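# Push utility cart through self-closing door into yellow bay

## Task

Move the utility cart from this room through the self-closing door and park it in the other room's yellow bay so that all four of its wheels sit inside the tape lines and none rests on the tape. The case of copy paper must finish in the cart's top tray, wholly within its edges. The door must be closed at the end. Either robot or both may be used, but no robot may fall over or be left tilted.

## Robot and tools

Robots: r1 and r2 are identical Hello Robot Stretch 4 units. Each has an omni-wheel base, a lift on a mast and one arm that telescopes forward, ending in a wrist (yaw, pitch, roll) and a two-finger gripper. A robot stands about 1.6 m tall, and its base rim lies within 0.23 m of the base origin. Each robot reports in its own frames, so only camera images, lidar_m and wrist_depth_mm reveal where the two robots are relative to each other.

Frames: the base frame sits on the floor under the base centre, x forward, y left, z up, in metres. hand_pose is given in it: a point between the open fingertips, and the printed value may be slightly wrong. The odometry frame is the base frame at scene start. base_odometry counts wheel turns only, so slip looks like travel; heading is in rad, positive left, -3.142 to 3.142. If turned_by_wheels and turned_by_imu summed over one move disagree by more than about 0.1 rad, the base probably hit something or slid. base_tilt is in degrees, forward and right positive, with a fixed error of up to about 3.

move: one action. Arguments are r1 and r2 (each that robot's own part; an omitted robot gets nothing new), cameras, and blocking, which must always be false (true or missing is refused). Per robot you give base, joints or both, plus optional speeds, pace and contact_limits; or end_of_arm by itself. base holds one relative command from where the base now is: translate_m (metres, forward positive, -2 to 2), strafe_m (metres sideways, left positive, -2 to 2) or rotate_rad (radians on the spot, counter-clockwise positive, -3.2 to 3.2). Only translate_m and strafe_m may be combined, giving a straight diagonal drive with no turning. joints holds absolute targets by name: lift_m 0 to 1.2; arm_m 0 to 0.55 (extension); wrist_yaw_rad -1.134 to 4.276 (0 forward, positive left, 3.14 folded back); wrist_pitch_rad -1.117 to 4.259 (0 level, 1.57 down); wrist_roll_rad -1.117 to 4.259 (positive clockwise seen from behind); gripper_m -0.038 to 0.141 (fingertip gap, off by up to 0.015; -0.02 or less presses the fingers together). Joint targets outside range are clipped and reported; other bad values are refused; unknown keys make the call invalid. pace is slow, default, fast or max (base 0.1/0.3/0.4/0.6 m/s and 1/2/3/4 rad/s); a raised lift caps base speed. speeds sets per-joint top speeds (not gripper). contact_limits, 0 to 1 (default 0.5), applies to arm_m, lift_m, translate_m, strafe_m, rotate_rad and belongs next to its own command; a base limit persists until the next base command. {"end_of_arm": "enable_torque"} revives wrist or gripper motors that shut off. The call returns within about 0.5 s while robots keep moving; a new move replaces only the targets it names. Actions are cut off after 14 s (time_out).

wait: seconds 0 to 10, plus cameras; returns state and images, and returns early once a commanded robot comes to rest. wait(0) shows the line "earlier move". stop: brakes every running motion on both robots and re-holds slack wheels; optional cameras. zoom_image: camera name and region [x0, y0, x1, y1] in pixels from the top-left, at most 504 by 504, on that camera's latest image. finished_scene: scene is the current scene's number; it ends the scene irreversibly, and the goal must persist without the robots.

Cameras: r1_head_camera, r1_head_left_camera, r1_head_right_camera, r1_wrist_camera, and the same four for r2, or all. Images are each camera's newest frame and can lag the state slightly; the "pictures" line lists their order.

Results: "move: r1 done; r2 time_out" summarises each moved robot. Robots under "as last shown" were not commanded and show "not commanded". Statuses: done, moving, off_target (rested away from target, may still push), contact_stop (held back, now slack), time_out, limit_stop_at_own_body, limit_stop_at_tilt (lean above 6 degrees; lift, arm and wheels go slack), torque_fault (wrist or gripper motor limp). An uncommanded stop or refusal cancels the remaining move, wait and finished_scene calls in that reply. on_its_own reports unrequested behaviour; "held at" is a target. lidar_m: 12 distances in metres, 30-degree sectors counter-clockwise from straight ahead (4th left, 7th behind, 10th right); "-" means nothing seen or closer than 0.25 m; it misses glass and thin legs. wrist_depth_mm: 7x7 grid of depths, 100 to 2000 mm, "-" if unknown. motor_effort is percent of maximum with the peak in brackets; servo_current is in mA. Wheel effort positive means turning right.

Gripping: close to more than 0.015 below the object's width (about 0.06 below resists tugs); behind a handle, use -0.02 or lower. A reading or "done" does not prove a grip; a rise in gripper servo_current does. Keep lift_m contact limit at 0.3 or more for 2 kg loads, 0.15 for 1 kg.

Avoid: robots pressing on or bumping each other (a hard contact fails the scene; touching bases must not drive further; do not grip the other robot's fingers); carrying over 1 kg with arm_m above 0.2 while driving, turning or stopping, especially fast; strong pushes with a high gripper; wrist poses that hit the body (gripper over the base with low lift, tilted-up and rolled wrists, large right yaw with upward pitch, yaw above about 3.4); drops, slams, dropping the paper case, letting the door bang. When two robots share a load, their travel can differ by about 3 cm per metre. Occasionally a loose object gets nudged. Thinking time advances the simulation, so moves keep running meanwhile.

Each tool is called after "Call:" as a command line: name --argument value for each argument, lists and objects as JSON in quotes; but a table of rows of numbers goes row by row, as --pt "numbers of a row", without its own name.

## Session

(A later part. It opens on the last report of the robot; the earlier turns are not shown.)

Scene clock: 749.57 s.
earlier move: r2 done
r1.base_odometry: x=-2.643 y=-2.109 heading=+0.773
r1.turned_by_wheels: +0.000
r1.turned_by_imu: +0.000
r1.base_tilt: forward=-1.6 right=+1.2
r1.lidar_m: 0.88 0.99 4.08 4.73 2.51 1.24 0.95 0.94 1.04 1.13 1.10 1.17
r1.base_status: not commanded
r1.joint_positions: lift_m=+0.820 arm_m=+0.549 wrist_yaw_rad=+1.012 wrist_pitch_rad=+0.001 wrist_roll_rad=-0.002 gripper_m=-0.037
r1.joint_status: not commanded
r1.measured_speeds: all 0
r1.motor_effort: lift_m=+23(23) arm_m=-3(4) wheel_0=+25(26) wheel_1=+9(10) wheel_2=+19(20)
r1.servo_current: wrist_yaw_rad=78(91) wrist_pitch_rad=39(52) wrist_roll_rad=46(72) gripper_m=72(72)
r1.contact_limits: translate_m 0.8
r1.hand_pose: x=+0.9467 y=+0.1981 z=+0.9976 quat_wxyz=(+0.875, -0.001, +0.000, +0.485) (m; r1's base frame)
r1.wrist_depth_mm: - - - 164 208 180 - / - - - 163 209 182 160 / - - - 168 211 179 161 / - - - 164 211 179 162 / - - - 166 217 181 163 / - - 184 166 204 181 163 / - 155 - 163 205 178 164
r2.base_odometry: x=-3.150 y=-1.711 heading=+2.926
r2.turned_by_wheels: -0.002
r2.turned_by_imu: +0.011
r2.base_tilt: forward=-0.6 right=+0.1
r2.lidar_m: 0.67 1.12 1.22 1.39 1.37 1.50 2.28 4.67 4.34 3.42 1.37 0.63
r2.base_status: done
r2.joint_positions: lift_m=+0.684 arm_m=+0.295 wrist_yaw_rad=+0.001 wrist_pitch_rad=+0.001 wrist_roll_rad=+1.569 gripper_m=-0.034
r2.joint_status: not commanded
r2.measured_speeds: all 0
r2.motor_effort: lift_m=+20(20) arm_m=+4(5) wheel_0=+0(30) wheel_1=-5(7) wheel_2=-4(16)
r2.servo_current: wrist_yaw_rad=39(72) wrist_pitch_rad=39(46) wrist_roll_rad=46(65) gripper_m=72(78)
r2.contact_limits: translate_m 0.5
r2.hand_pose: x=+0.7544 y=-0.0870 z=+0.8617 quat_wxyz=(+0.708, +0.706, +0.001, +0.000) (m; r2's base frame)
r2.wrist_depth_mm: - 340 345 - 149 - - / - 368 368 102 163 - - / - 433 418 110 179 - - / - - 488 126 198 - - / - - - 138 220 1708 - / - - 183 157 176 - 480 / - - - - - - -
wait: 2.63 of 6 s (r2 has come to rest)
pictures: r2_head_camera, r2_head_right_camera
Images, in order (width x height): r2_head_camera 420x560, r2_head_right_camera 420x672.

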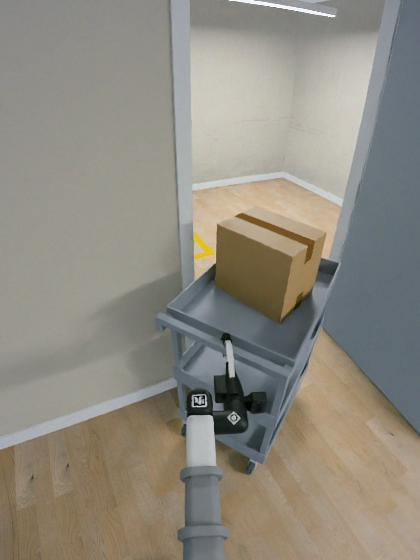

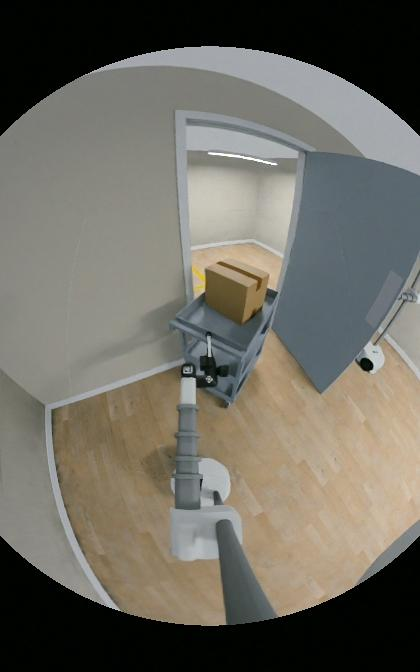

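Call:
move --blocking false --r2 '{"base":{"strafe_m":-0.32},"contact_limits":{"strafe_m":0.5}}' --cameras '[]'

Call:
wait --seconds 6 --cameras '["r2_head_camera"]'

Call:
move --blocking false --r2 '{"base":{"rotate_rad":0.2},"pace":"slow","contact_limits":{"rotate_rad":0.6}}' --cameras '[]'

Call:
wait --seconds 3 --cameras '[]'

Call:
move --blocking false --r2 '{"base":{"strafe_m":-0.22},"contact_limits":{"strafe_m":0.5}}' --cameras '[]'

Call:
wait --seconds 6 --cameras '["r2_head_camera","r2_head_right_camera"]'

Scene clock: 759.60 s.
move: r2 moving
r1: as last shown
r1.lidar_m: 0.90 1.00 4.09 4.74 2.51 1.23 0.97 0.96 1.07 1.11 1.09 1.14
r1.motor_effort: lift_m=+23(23) arm_m=-4(4) wheel_0=+25(25) wheel_1=+9(9) wheel_2=+19(20)
r1.servo_current: wrist_yaw_rad=72(85) wrist_pitch_rad=39(46) wrist_roll_rad=52(72) gripper_m=59(72)
r1.contact_limits: translate_m 0.8
r1.wrist_depth_mm: - - - 164 208 180 - / - - - 163 209 181 160 / - - - 169 211 179 161 / - - - 163 212 180 162 / - - - 167 218 180 163 / - - 184 166 203 181 163 / - 155 - 163 205 178 163
r2.base_odometry: x=-3.142 y=-1.675 heading=+2.927
r2.turned_by_wheels: +0.002
r2.turned_by_imu: +0.003
r2.base_tilt: forward=-0.6 right=+0.0
r2.lidar_m: 0.65 1.12 1.25 1.42 1.40 1.53 2.36 4.67 4.29 3.40 1.35 0.62
r2.base_status: strafe_m moving
r2.joint_positions: lift_m=+0.684 arm_m=+0.295 wrist_yaw_rad=+0.009 wrist_pitch_rad=+0.001 wrist_roll_rad=+1.569 gripper_m=-0.034
r2.joint_status: not commanded
r2.measured_speeds: translate_m=-0.001 strafe_m=-0.139 rotate_rad=+0.010 lift_m=+0.000 arm_m=+0.000 wrist_yaw_rad=+0.029 wrist_pitch_rad=+0.000 wrist_roll_rad=+0.000
r2.motor_effort: lift_m=+20(20) arm_m=+4(4) wheel_0=+20(21) wheel_1=-5(11) wheel_2=+0(4)
r2.servo_current: wrist_yaw_rad=52(52) wrist_pitch_rad=39(46) wrist_roll_rad=65(65) gripper_m=72(72)
r2.contact_limits: strafe_m 0.5
r2.hand_pose: x=+0.7550 y=-0.0850 z=+0.8617 quat_wxyz=(+0.708, +0.706, +0.003, +0.003) (m; r2's base frame)
r2.wrist_depth_mm: - 336 342 - 144 - - / - 366 368 - 157 - - / - 433 421 106 174 - - / - - 492 115 197 - - / - - - 132 218 1708 - / - - 182 154 178 - 480 / - - - - - - -
pictures: none
No camera images: "cameras" was empty.

Scene clock: 761.50 s.
earlier move: r2 done
r1.base_odometry: x=-2.643 y=-2.109 heading=+0.773
r1.turned_by_wheels: +0.000
r1.turned_by_imu: +0.000
r1.base_tilt: forward=-1.6 right=+1.2
r1.lidar_m: 0.87 0.98 4.11 4.70 2.47 1.22 0.96 0.95 1.04 1.11 1.10 1.16
r1.base_status: not commanded
r1.joint_positions: lift_m=+0.820 arm_m=+0.549 wrist_yaw_rad=+1.012 wrist_pitch_rad=+0.001 wrist_roll_rad=-0.002 gripper_m=-0.037
r1.joint_status: not commanded
r1.measured_speeds: all 0
r1.motor_effort: lift_m=+23(23) arm_m=-4(4) wheel_0=+25(25) wheel_1=+9(10) wheel_2=+19(20)
r1.servo_current: wrist_yaw_rad=72(91) wrist_pitch_rad=39(46) wrist_roll_rad=52(72) gripper_m=65(72)
r1.contact_limits: translate_m 0.8
r1.hand_pose: x=+0.9467 y=+0.1981 z=+0.9976 quat_wxyz=(+0.875, -0.001, +0.000, +0.485) (m; r1's base frame)
r1.wrist_depth_mm: - - - 164 208 181 - / - - - 164 208 181 159 / - - - 168 210 179 161 / - - - 163 213 180 162 / - - - 166 219 181 163 / - - 183 166 203 181 163 / - 155 - 163 204 178 163
r2.base_odometry: x=-3.082 y=-1.398 heading=+2.926
r2.turned_by_wheels: -0.001
r2.turned_by_imu: +0.002
r2.base_tilt: forward=-0.7 right=+0.1
r2.lidar_m: 0.71 1.23 1.34 1.71 1.67 1.83 2.76 4.57 3.95 3.12 1.11 0.70
r2.base_status: done
r2.joint_positions: lift_m=+0.684 arm_m=+0.295 wrist_yaw_rad=+0.008 wrist_pitch_rad=+0.001 wrist_roll_rad=+1.569 gripper_m=-0.034
r2.joint_status: not commanded
r2.measured_speeds: all 0
r2.motor_effort: lift_m=+20(20) arm_m=+0(4) wheel_0=+2(25) wheel_1=-2(11) wheel_2=+4(6)
r2.servo_current: wrist_yaw_rad=65(78) wrist_pitch_rad=39(46) wrist_roll_rad=39(65) gripper_m=65(72)
r2.contact_limits: strafe_m 0.5
r2.hand_pose: x=+0.7549 y=-0.0852 z=+0.8617 quat_wxyz=(+0.708, +0.706, +0.003, +0.002) (m; r2's base frame)
r2.wrist_depth_mm: - - - 148 204 - - / - - - 152 209 759 - / - 418 418 156 215 - - / - 442 439 160 221 - - / - - 469 167 229 - - / - - 185 170 177 - - / - - - - 241 564 512
wait: 1.90 of 6 s (r2 has come to rest)
pictures: r2_head_camera
Images, in order (width x height): r2_head_camera 420x560.

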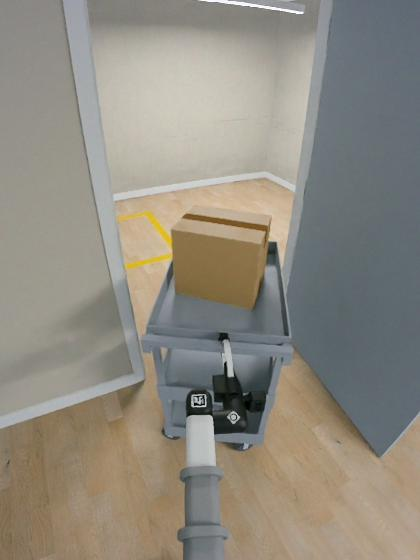

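Scene clock: 762.00 s.
move: r2 moving
r1: as last shown
r1.base_tilt: forward=-1.6 right=+1.3
r1.lidar_m: 0.90 0.98 4.11 4.70 2.49 1.21 0.96 0.94 1.07 1.11 1.09 1.15
r1.motor_effort: lift_m=+23(23) arm_m=-4(4) wheel_0=+25(25) wheel_1=+9(9) wheel_2=+19(19)
r1.servo_current: wrist_yaw_rad=72(85) wrist_pitch_rad=39(52) wrist_roll_rad=39(65) gripper_m=59(78)
r1.contact_limits: translate_m 0.8
r1.wrist_depth_mm: - - - 164 208 180 - / - - - 163 209 181 160 / - - - 168 211 179 161 / - - - 163 212 180 162 / - - - 167 217 181 163 / - - 185 166 204 181 163 / - 155 - 163 206 178 163
r2.base_odometry: x=-3.082 y=-1.398 heading=+3.046
r2.turned_by_wheels: +0.120
r2.turned_by_imu: +0.116
r2.base_tilt: forward=-0.6 right=+0.1
r2.lidar_m: 0.70 1.24 1.44 1.67 1.68 1.92 3.30 4.57 3.63 2.03 1.10 0.68
r2.base_status: rotate_rad moving
r2.joint_positions: lift_m=+0.684 arm_m=+0.295 wrist_yaw_rad=-0.011 wrist_pitch_rad=+0.001 wrist_roll_rad=+1.569 gripper_m=-0.034
r2.joint_status: not commanded
r2.measured_speeds: translate_m=+0.000 strafe_m=-0.001 rotate_rad=+0.420 lift_m=+0.000 arm_m=-0.001 wrist_yaw_rad=+0.000 wrist_pitch_rad=+0.000 wrist_roll_rad=+0.000
r2.motor_effort: lift_m=+20(20) arm_m=+6(6) wheel_0=-18(22) wheel_1=-11(14) wheel_2=-16(18)
r2.servo_current: wrist_yaw_rad=65(65) wrist_pitch_rad=39(46) wrist_roll_rad=46(59) gripper_m=65(72)
r2.contact_limits: rotate_rad 0.6
r2.hand_pose: x=+0.7532 y=-0.0906 z=+0.8617 quat_wxyz=(+0.708, +0.706, -0.003, -0.004) (m; r2's base frame)
r2.wrist_depth_mm: - - - 135 188 - - / - 492 433 141 196 759 - / - 415 413 147 208 - - / - 462 445 154 216 - - / - - 488 164 227 - - / - - 184 170 178 1708 - / - - - - - 121 480
pictures: none
No camera images: "cameras" was empty.

Scene clock: 762.70 s.
earlier move: r2 done
r1.base_odometry: x=-2.643 y=-2.109 heading=+0.773
r1.turned_by_wheels: +0.000
r1.turned_by_imu: +0.000
r1.base_tilt: forward=-1.5 right=+1.2
r1.lidar_m: 0.89 0.97 4.11 4.70 2.53 1.23 0.96 0.95 1.06 1.11 1.10 1.13
r1.base_status: not commanded
r1.joint_positions: lift_m=+0.820 arm_m=+0.549 wrist_yaw_rad=+1.012 wrist_pitch_rad=+0.001 wrist_roll_rad=-0.002 gripper_m=-0.037
r1.joint_status: not commanded
r1.measured_speeds: all 0
r1.motor_effort: lift_m=+23(23) arm_m=-3(4) wheel_0=+25(25) wheel_1=+9(10) wheel_2=+19(20)
r1.servo_current: wrist_yaw_rad=78(85) wrist_pitch_rad=46(52) wrist_roll_rad=52(65) gripper_m=65(78)
r1.contact_limits: translate_m 0.8
r1.hand_pose: x=+0.9467 y=+0.1981 z=+0.9976 quat_wxyz=(+0.875, -0.001, +0.000, +0.485) (m; r1's base frame)
r1.wrist_depth_mm: - - - 164 208 180 - / - - - 163 209 181 160 / - - - 169 211 180 161 / - - - 163 211 180 162 / - - - 166 218 181 163 / - - 184 166 204 181 163 / - 155 - 163 206 178 163
r2.base_odometry: x=-3.082 y=-1.398 heading=+3.126
r2.turned_by_wheels: +0.080
r2.turned_by_imu: +0.078
r2.base_tilt: forward=-0.7 right=+0.1
r2.lidar_m: 0.68 1.24 1.51 1.67 1.68 2.02 3.75 4.59 3.49 1.93 1.10 0.63
r2.base_status: done
r2.joint_positions: lift_m=+0.684 arm_m=+0.295 wrist_yaw_rad=+0.003 wrist_pitch_rad=+0.001 wrist_roll_rad=+1.569 gripper_m=-0.034
r2.joint_status: not commanded
r2.measured_speeds: all 0
r2.motor_effort: lift_m=+20(20) arm_m=+5(6) wheel_0=+3(22) wheel_1=-2(14) wheel_2=-1(18)
r2.servo_current: wrist_yaw_rad=39(65) wrist_pitch_rad=46(46) wrist_roll_rad=39(59) gripper_m=72(72)
r2.contact_limits: rotate_rad 0.6
r2.hand_pose: x=+0.7545 y=-0.0865 z=+0.8617 quat_wxyz=(+0.708, +0.706, +0.002, +0.001) (m; r2's base frame)
r2.wrist_depth_mm: - 370 366 102 156 - - / - 368 362 107 167 - - / - 424 418 114 182 - - / - - 480 130 200 - - / - - - 142 220 1756 - / - - 183 159 177 - 492 / - - - - - - -
wait: 0.70 of 3 s (r2 has come to rest)
pictures: none
No camera images: "cameras" was empty.

Scene clock: 763.20 s.
move: r2 moving
r1: as last shown
r1.base_tilt: forward=-1.6 right=+1.2
r1.lidar_m: 0.88 0.98 4.11 4.71 2.50 1.21 0.96 0.95 1.06 1.10 1.08 1.15
r1.servo_current: wrist_yaw_rad=85(91) wrist_pitch_rad=46(46) wrist_roll_rad=46(52) gripper_m=65(72)
r1.contact_limits: translate_m 0.8
r1.wrist_depth_mm: - - - 163 209 181 - / - - - 164 209 180 160 / - - - 169 210 180 161 / - - - 163 213 180 162 / - - - 167 217 181 163 / - - 183 166 204 182 163 / - 155 - 163 206 177 163
r2.base_odometry: x=-3.081 y=-1.362 heading=+3.128
r2.turned_by_wheels: +0.002
r2.turned_by_imu: +0.002
r2.base_tilt: forward=-0.7 right=+0.0
r2.lidar_m: 0.66 1.27 1.53 1.69 1.70 2.07 3.79 4.58 3.46 1.87 1.07 0.64
r2.base_status: strafe_m moving
r2.joint_positions: lift_m=+0.684 arm_m=+0.295 wrist_yaw_rad=+0.010 wrist_pitch_rad=+0.001 wrist_roll_rad=+1.569 gripper_m=-0.034
r2.joint_status: not commanded
r2.measured_speeds: translate_m=+0.000 strafe_m=-0.140 rotate_rad=-0.003 lift_m=+0.000 arm_m=+0.000 wrist_yaw_rad=+0.008 wrist_pitch_rad=+0.000 wrist_roll_rad=+0.000
r2.motor_effort: lift_m=+20(20) arm_m=+5(6) wheel_0=+25(25) wheel_1=-4(10) wheel_2=+0(2)
r2.servo_current: wrist_yaw_rad=72(78) wrist_pitch_rad=39(46) wrist_roll_rad=52(52) gripper_m=65(72)
r2.contact_limits: strafe_m 0.5
r2.hand_pose: x=+0.7550 y=-0.0846 z=+0.8617 quat_wxyz=(+0.708, +0.706, +0.004, +0.003) (m; r2's base frame)
r2.wrist_depth_mm: - 357 366 - 149 - - / - 364 364 102 162 - - / - 427 413 109 177 - - / - - 480 125 196 - - / - - - 137 218 1708 - / - - 182 154 176 - 492 / - - - - - - -
pictures: none
No camera images: "cameras" was empty.

Scene clock: 764.73 s.
earlier move: r2 done
r1.base_odometry: x=-2.643 y=-2.109 heading=+0.773
r1.turned_by_wheels: +0.000
r1.turned_by_imu: +0.000
r1.base_tilt: forward=-1.6 right=+1.2
r1.lidar_m: 0.89 1.01 4.08 4.71 2.50 1.20 0.98 0.94 1.05 1.11 1.07 1.16
r1.base_status: not commanded
r1.joint_positions: lift_m=+0.820 arm_m=+0.549 wrist_yaw_rad=+1.012 wrist_pitch_rad=+0.001 wrist_roll_rad=-0.002 gripper_m=-0.037
r1.joint_status: not commanded
r1.measured_speeds: all 0
r1.motor_effort: lift_m=+23(23) arm_m=-3(4) wheel_0=+25(25) wheel_1=+9(10) wheel_2=+19(20)
r1.servo_current: wrist_yaw_rad=72(91) wrist_pitch_rad=39(52) wrist_roll_rad=33(65) gripper_m=65(72)
r1.contact_limits: translate_m 0.8
r1.hand_pose: x=+0.9467 y=+0.1981 z=+0.9976 quat_wxyz=(+0.875, -0.001, +0.000, +0.485) (m; r1's base frame)
r1.wrist_depth_mm: - - - 164 208 180 - / - - - 164 208 181 160 / - - - 168 211 180 161 / - - - 163 212 180 163 / - - - 167 218 181 162 / - - 184 166 204 181 163 / - 155 - 163 206 178 164
r2.base_odometry: x=-3.079 y=-1.178 heading=+3.126
r2.turned_by_wheels: -0.001
r2.turned_by_imu: +0.000
r2.base_tilt: forward=-0.7 right=+0.1
r2.lidar_m: 0.71 1.30 1.59 1.88 1.90 2.26 - 4.55 3.25 1.71 0.91 0.68
r2.base_status: done
r2.joint_positions: lift_m=+0.684 arm_m=+0.295 wrist_yaw_rad=+0.007 wrist_pitch_rad=+0.001 wrist_roll_rad=+1.569 gripper_m=-0.034
r2.joint_status: not commanded
r2.measured_speeds: all 0
r2.motor_effort: lift_m=+20(20) arm_m=+5(6) wheel_0=+5(26) wheel_1=-1(10) wheel_2=+1(2)
r2.servo_current: wrist_yaw_rad=52(78) wrist_pitch_rad=39(46) wrist_roll_rad=59(59) gripper_m=65(72)
r2.contact_limits: strafe_m 0.5
r2.hand_pose: x=+0.7548 y=-0.0855 z=+0.8617 quat_wxyz=(+0.708, +0.706, +0.003, +0.002) (m; r2's base frame)
r2.wrist_depth_mm: - - - 133 187 707 - / - - 473 139 196 768 - / - 407 407 146 206 - - / - 452 442 153 216 - - / - - 484 160 226 - - / - - 186 168 177 1863 - / - - - - - 122 488
wait: 1.53 of 6 s (r2 has come to rest)
pictures: r2_head_camera, r2_head_right_camera
Images, in order (width x height): r2_head_camera 420x560, r2_head_right_camera 420x672.

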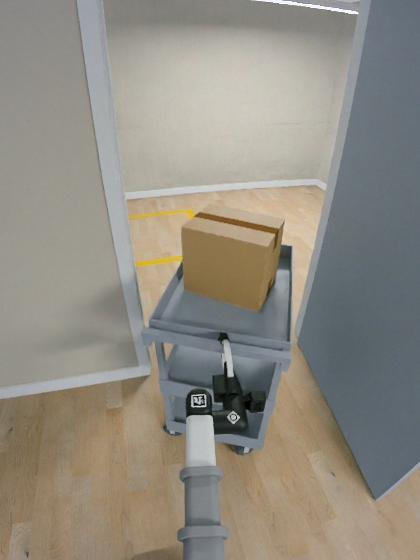

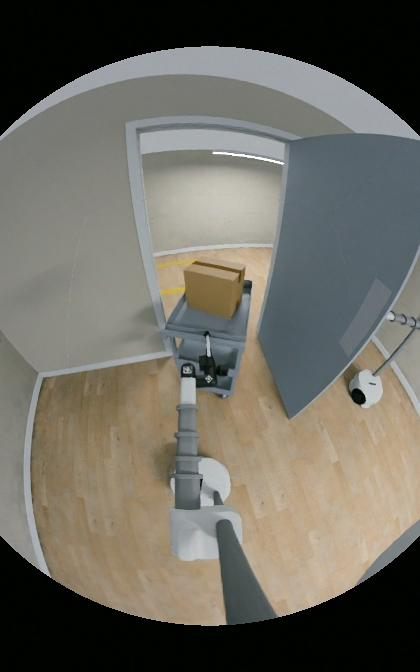

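Call:
move --blocking false --r2 '{"base":{"strafe_m":-0.25},"contact_limits":{"strafe_m":0.5}}' --cameras '[]'

Call:
wait --seconds 6 --cameras '[]'

Call:
move --blocking false --r2 '{"base":{"rotate_rad":0.2},"pace":"slow","contact_limits":{"rotate_rad":0.6}}' --cameras '[]'

Call:
wait --seconds 3 --cameras '["r2_head_camera","r2_head_right_camera"]'

Scene clock: 774.93 s.
move: r2 moving
r1: as last shown
r1.lidar_m: 0.90 0.98 4.07 4.72 2.49 1.22 0.94 0.94 1.05 1.11 1.09 1.12
r1.motor_effort: lift_m=+23(23) arm_m=-4(4) wheel_0=+25(25) wheel_1=+9(9) wheel_2=+19(20)
r1.servo_current: wrist_yaw_rad=78(85) wrist_pitch_rad=46(46) wrist_roll_rad=46(59) gripper_m=72(72)
r1.contact_limits: translate_m 0.8
r1.wrist_depth_mm: - - - 164 209 180 - / - - - 163 209 182 160 / - - - 169 211 178 161 / - - - 163 212 180 163 / - - - 166 218 181 163 / - - 183 166 203 181 163 / - 155 - 163 205 178 163
r2.base_odometry: x=-3.078 y=-1.142 heading=+3.127
r2.turned_by_wheels: +0.001
r2.turned_by_imu: +0.002
r2.base_tilt: forward=-0.7 right=+0.1
r2.lidar_m: 0.69 1.30 1.55 1.91 1.94 2.31 - 4.53 3.19 1.67 0.88 0.70
r2.base_status: strafe_m moving
r2.joint_positions: lift_m=+0.684 arm_m=+0.295 wrist_yaw_rad=+0.007 wrist_pitch_rad=+0.001 wrist_roll_rad=+1.569 gripper_m=-0.034
r2.joint_status: not commanded
r2.measured_speeds: translate_m=+0.000 strafe_m=-0.141 rotate_rad=+0.000 lift_m=+0.000 arm_m=+0.000 wrist_yaw_rad=+0.000 wrist_pitch_rad=+0.000 wrist_roll_rad=+0.000
r2.motor_effort: lift_m=+20(20) arm_m=+5(6) wheel_0=+18(21) wheel_1=-7(9) wheel_2=+0(1)
r2.servo_current: wrist_yaw_rad=46(65) wrist_pitch_rad=46(46) wrist_roll_rad=52(52) gripper_m=65(72)
r2.contact_limits: strafe_m 0.5
r2.hand_pose: x=+0.7548 y=-0.0854 z=+0.8617 quat_wxyz=(+0.708, +0.706, +0.003, +0.002) (m; r2's base frame)
r2.wrist_depth_mm: - - - 135 189 1397 - / - - 508 141 197 759 - / - 404 407 146 207 - - / - 455 439 153 216 - - / - - 480 161 225 - - / - - 187 167 178 1863 - / - - - - - 122 504
pictures: none
No camera images: "cameras" was empty.

Scene clock: 776.60 s.
earlier move: r2 done
r1.base_odometry: x=-2.643 y=-2.109 heading=+0.773
r1.turned_by_wheels: +0.000
r1.turned_by_imu: +0.000
r1.base_tilt: forward=-1.6 right=+1.2
r1.lidar_m: 0.89 0.98 4.10 4.71 2.50 1.24 0.95 0.94 1.05 1.13 1.09 1.15
r1.base_status: not commanded
r1.joint_positions: lift_m=+0.820 arm_m=+0.549 wrist_yaw_rad=+1.012 wrist_pitch_rad=+0.001 wrist_roll_rad=-0.002 gripper_m=-0.037
r1.joint_status: not commanded
r1.measured_speeds: all 0
r1.motor_effort: lift_m=+23(23) arm_m=-4(4) wheel_0=+25(26) wheel_1=+9(10) wheel_2=+19(20)
r1.servo_current: wrist_yaw_rad=72(98) wrist_pitch_rad=46(52) wrist_roll_rad=59(72) gripper_m=65(72)
r1.contact_limits: translate_m 0.8
r1.hand_pose: x=+0.9467 y=+0.1981 z=+0.9976 quat_wxyz=(+0.875, -0.001, +0.000, +0.485) (m; r1's base frame)
r1.wrist_depth_mm: - - - 164 208 180 - / - - - 164 208 181 160 / - - - 168 211 179 161 / - - - 163 211 180 163 / - - - 166 218 181 163 / - - 184 167 204 181 163 / - 155 - 163 205 178 163
r2.base_odometry: x=-3.075 y=-0.928 heading=+3.126
r2.turned_by_wheels: -0.001
r2.turned_by_imu: +0.001
r2.base_tilt: forward=-0.6 right=+0.1
r2.lidar_m: 0.66 1.35 1.64 2.13 2.15 2.59 - 4.48 2.95 1.52 0.71 0.74
r2.base_status: done
r2.joint_positions: lift_m=+0.684 arm_m=+0.295 wrist_yaw_rad=+0.005 wrist_pitch_rad=+0.001 wrist_roll_rad=+1.569 gripper_m=-0.034
r2.joint_status: not commanded
r2.measured_speeds: all 0
r2.motor_effort: lift_m=+20(20) arm_m=+5(6) wheel_0=+1(21) wheel_1=-3(10) wheel_2=+1(2)
r2.servo_current: wrist_yaw_rad=46(72) wrist_pitch_rad=39(52) wrist_roll_rad=39(59) gripper_m=65(72)
r2.contact_limits: strafe_m 0.5
r2.hand_pose: x=+0.7546 y=-0.0860 z=+0.8617 quat_wxyz=(+0.708, +0.706, +0.002, +0.001) (m; r2's base frame)
r2.wrist_depth_mm: - - - 172 231 250 - / - - - 172 232 1708 - / - - - 171 232 788 - / - 439 433 172 231 - - / - 455 449 172 232 - - / - - 185 172 177 - - / - - 480 - 232 - -
wait: 1.67 of 6 s (r2 has come to rest)
pictures: none
No camera images: "cameras" was empty.

Scene clock: 777.10 s.
move: r2 moving
r1: as last shown
r1.base_tilt: forward=-1.5 right=+1.2
r1.lidar_m: 0.90 0.96 4.09 4.70 2.49 1.23 0.97 0.95 1.05 1.12 1.09 1.15
r1.motor_effort: lift_m=+23(23) arm_m=-3(4) wheel_0=+25(25) wheel_1=+9(9) wheel_2=+19(20)
r1.servo_current: wrist_yaw_rad=72(78) wrist_pitch_rad=39(46) wrist_roll_rad=39(65) gripper_m=72(72)
r1.contact_limits: translate_m 0.8
r1.wrist_depth_mm: - - - 164 208 180 - / - - - 163 209 181 160 / - - - 169 211 179 161 / - - - 163 211 180 162 / - - - 166 218 182 163 / - - 183 166 203 181 163 / - 155 - 163 205 178 163
r2.base_odometry: x=-3.075 y=-0.928 heading=-3.036
r2.turned_by_wheels: +0.121
r2.turned_by_imu: +0.116
r2.base_tilt: forward=-0.6 right=+0.1
r2.lidar_m: 0.70 1.36 1.76 2.12 2.17 2.81 - 4.09 2.80 1.45 0.70 0.70
r2.base_status: rotate_rad moving
r2.joint_positions: lift_m=+0.684 arm_m=+0.295 wrist_yaw_rad=-0.013 wrist_pitch_rad=+0.001 wrist_roll_rad=+1.569 gripper_m=-0.034
r2.joint_status: not commanded
r2.measured_speeds: translate_m=+0.001 strafe_m=+0.001 rotate_rad=+0.421 lift_m=+0.000 arm_m=+0.000 wrist_yaw_rad=+0.000 wrist_pitch_rad=+0.000 wrist_roll_rad=+0.000
r2.motor_effort: lift_m=+20(20) arm_m=+7(7) wheel_0=-15(20) wheel_1=-10(13) wheel_2=-19(20)
r2.servo_current: wrist_yaw_rad=72(72) wrist_pitch_rad=39(46) wrist_roll_rad=52(59) gripper_m=72(72)
r2.contact_limits: rotate_rad 0.6
r2.hand_pose: x=+0.7530 y=-0.0911 z=+0.8617 quat_wxyz=(+0.708, +0.706, -0.004, -0.005) (m; r2's base frame)
r2.wrist_depth_mm: - - - 156 212 1576 - / - - - 158 216 759 - / - 442 427 162 220 - - / - 442 436 165 224 - - / - 473 462 168 229 - - / - - 185 171 178 - - / - - - - - 1499 517
pictures: none
No camera images: "cameras" was empty.

Scene clock: 777.77 s.
earlier move: r2 done
r1.base_odometry: x=-2.643 y=-2.109 heading=+0.773
r1.turned_by_wheels: +0.000
r1.turned_by_imu: +0.000
r1.base_tilt: forward=-1.6 right=+1.2
r1.lidar_m: 0.88 0.98 4.08 4.72 2.50 1.21 0.97 0.95 1.03 1.13 1.10 1.15
r1.base_status: not commanded
r1.joint_positions: lift_m=+0.820 arm_m=+0.549 wrist_yaw_rad=+1.012 wrist_pitch_rad=+0.001 wrist_roll_rad=-0.002 gripper_m=-0.037
r1.joint_status: not commanded
r1.measured_speeds: all 0
r1.motor_effort: lift_m=+23(23) arm_m=-4(4) wheel_0=+25(25) wheel_1=+9(10) wheel_2=+19(20)
r1.servo_current: wrist_yaw_rad=65(85) wrist_pitch_rad=39(52) wrist_roll_rad=59(65) gripper_m=65(72)
r1.contact_limits: translate_m 0.8
r1.hand_pose: x=+0.9467 y=+0.1981 z=+0.9976 quat_wxyz=(+0.875, -0.001, +0.000, +0.485) (m; r1's base frame)
r1.wrist_depth_mm: - - - 164 208 180 - / - - - 163 208 181 160 / - - - 169 211 180 161 / - - - 163 212 180 162 / - - - 167 218 182 163 / - - 183 166 202 181 163 / - 155 - 163 205 178 164
r2.base_odometry: x=-3.075 y=-0.928 heading=-2.958
r2.turned_by_wheels: +0.078
r2.turned_by_imu: +0.076
r2.base_tilt: forward=-0.7 right=+0.1
r2.lidar_m: 0.70 1.38 1.90 2.13 2.20 3.05 - 3.79 2.72 1.39 0.69 0.68
r2.base_status: done
r2.joint_positions: lift_m=+0.684 arm_m=+0.295 wrist_yaw_rad=-0.006 wrist_pitch_rad=+0.001 wrist_roll_rad=+1.569 gripper_m=-0.034
r2.joint_status: not commanded
r2.measured_speeds: all 0
r2.motor_effort: lift_m=+20(20) arm_m=+5(7) wheel_0=-4(20) wheel_1=-5(13) wheel_2=-9(20)
r2.servo_current: wrist_yaw_rad=52(72) wrist_pitch_rad=39(46) wrist_roll_rad=46(59) gripper_m=65(72)
r2.contact_limits: rotate_rad 0.6
r2.hand_pose: x=+0.7537 y=-0.0891 z=+0.8617 quat_wxyz=(+0.708, +0.706, -0.002, -0.003) (m; r2's base frame)
r2.wrist_depth_mm: - - - 134 189 668 - / - 504 439 140 196 759 - / - 415 407 147 207 - - / - 462 445 154 218 - - / - - 488 162 227 - - / - - 186 168 177 1708 - / - - - - - 121 480
wait: 0.67 of 3 s (r2 has come to rest)
pictures: r2_head_camera, r2_head_right_camera
Images, in order (width x height): r2_head_camera 420x560, r2_head_right_camera 420x672.

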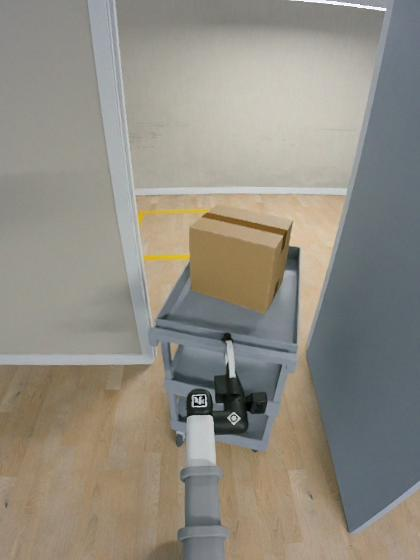

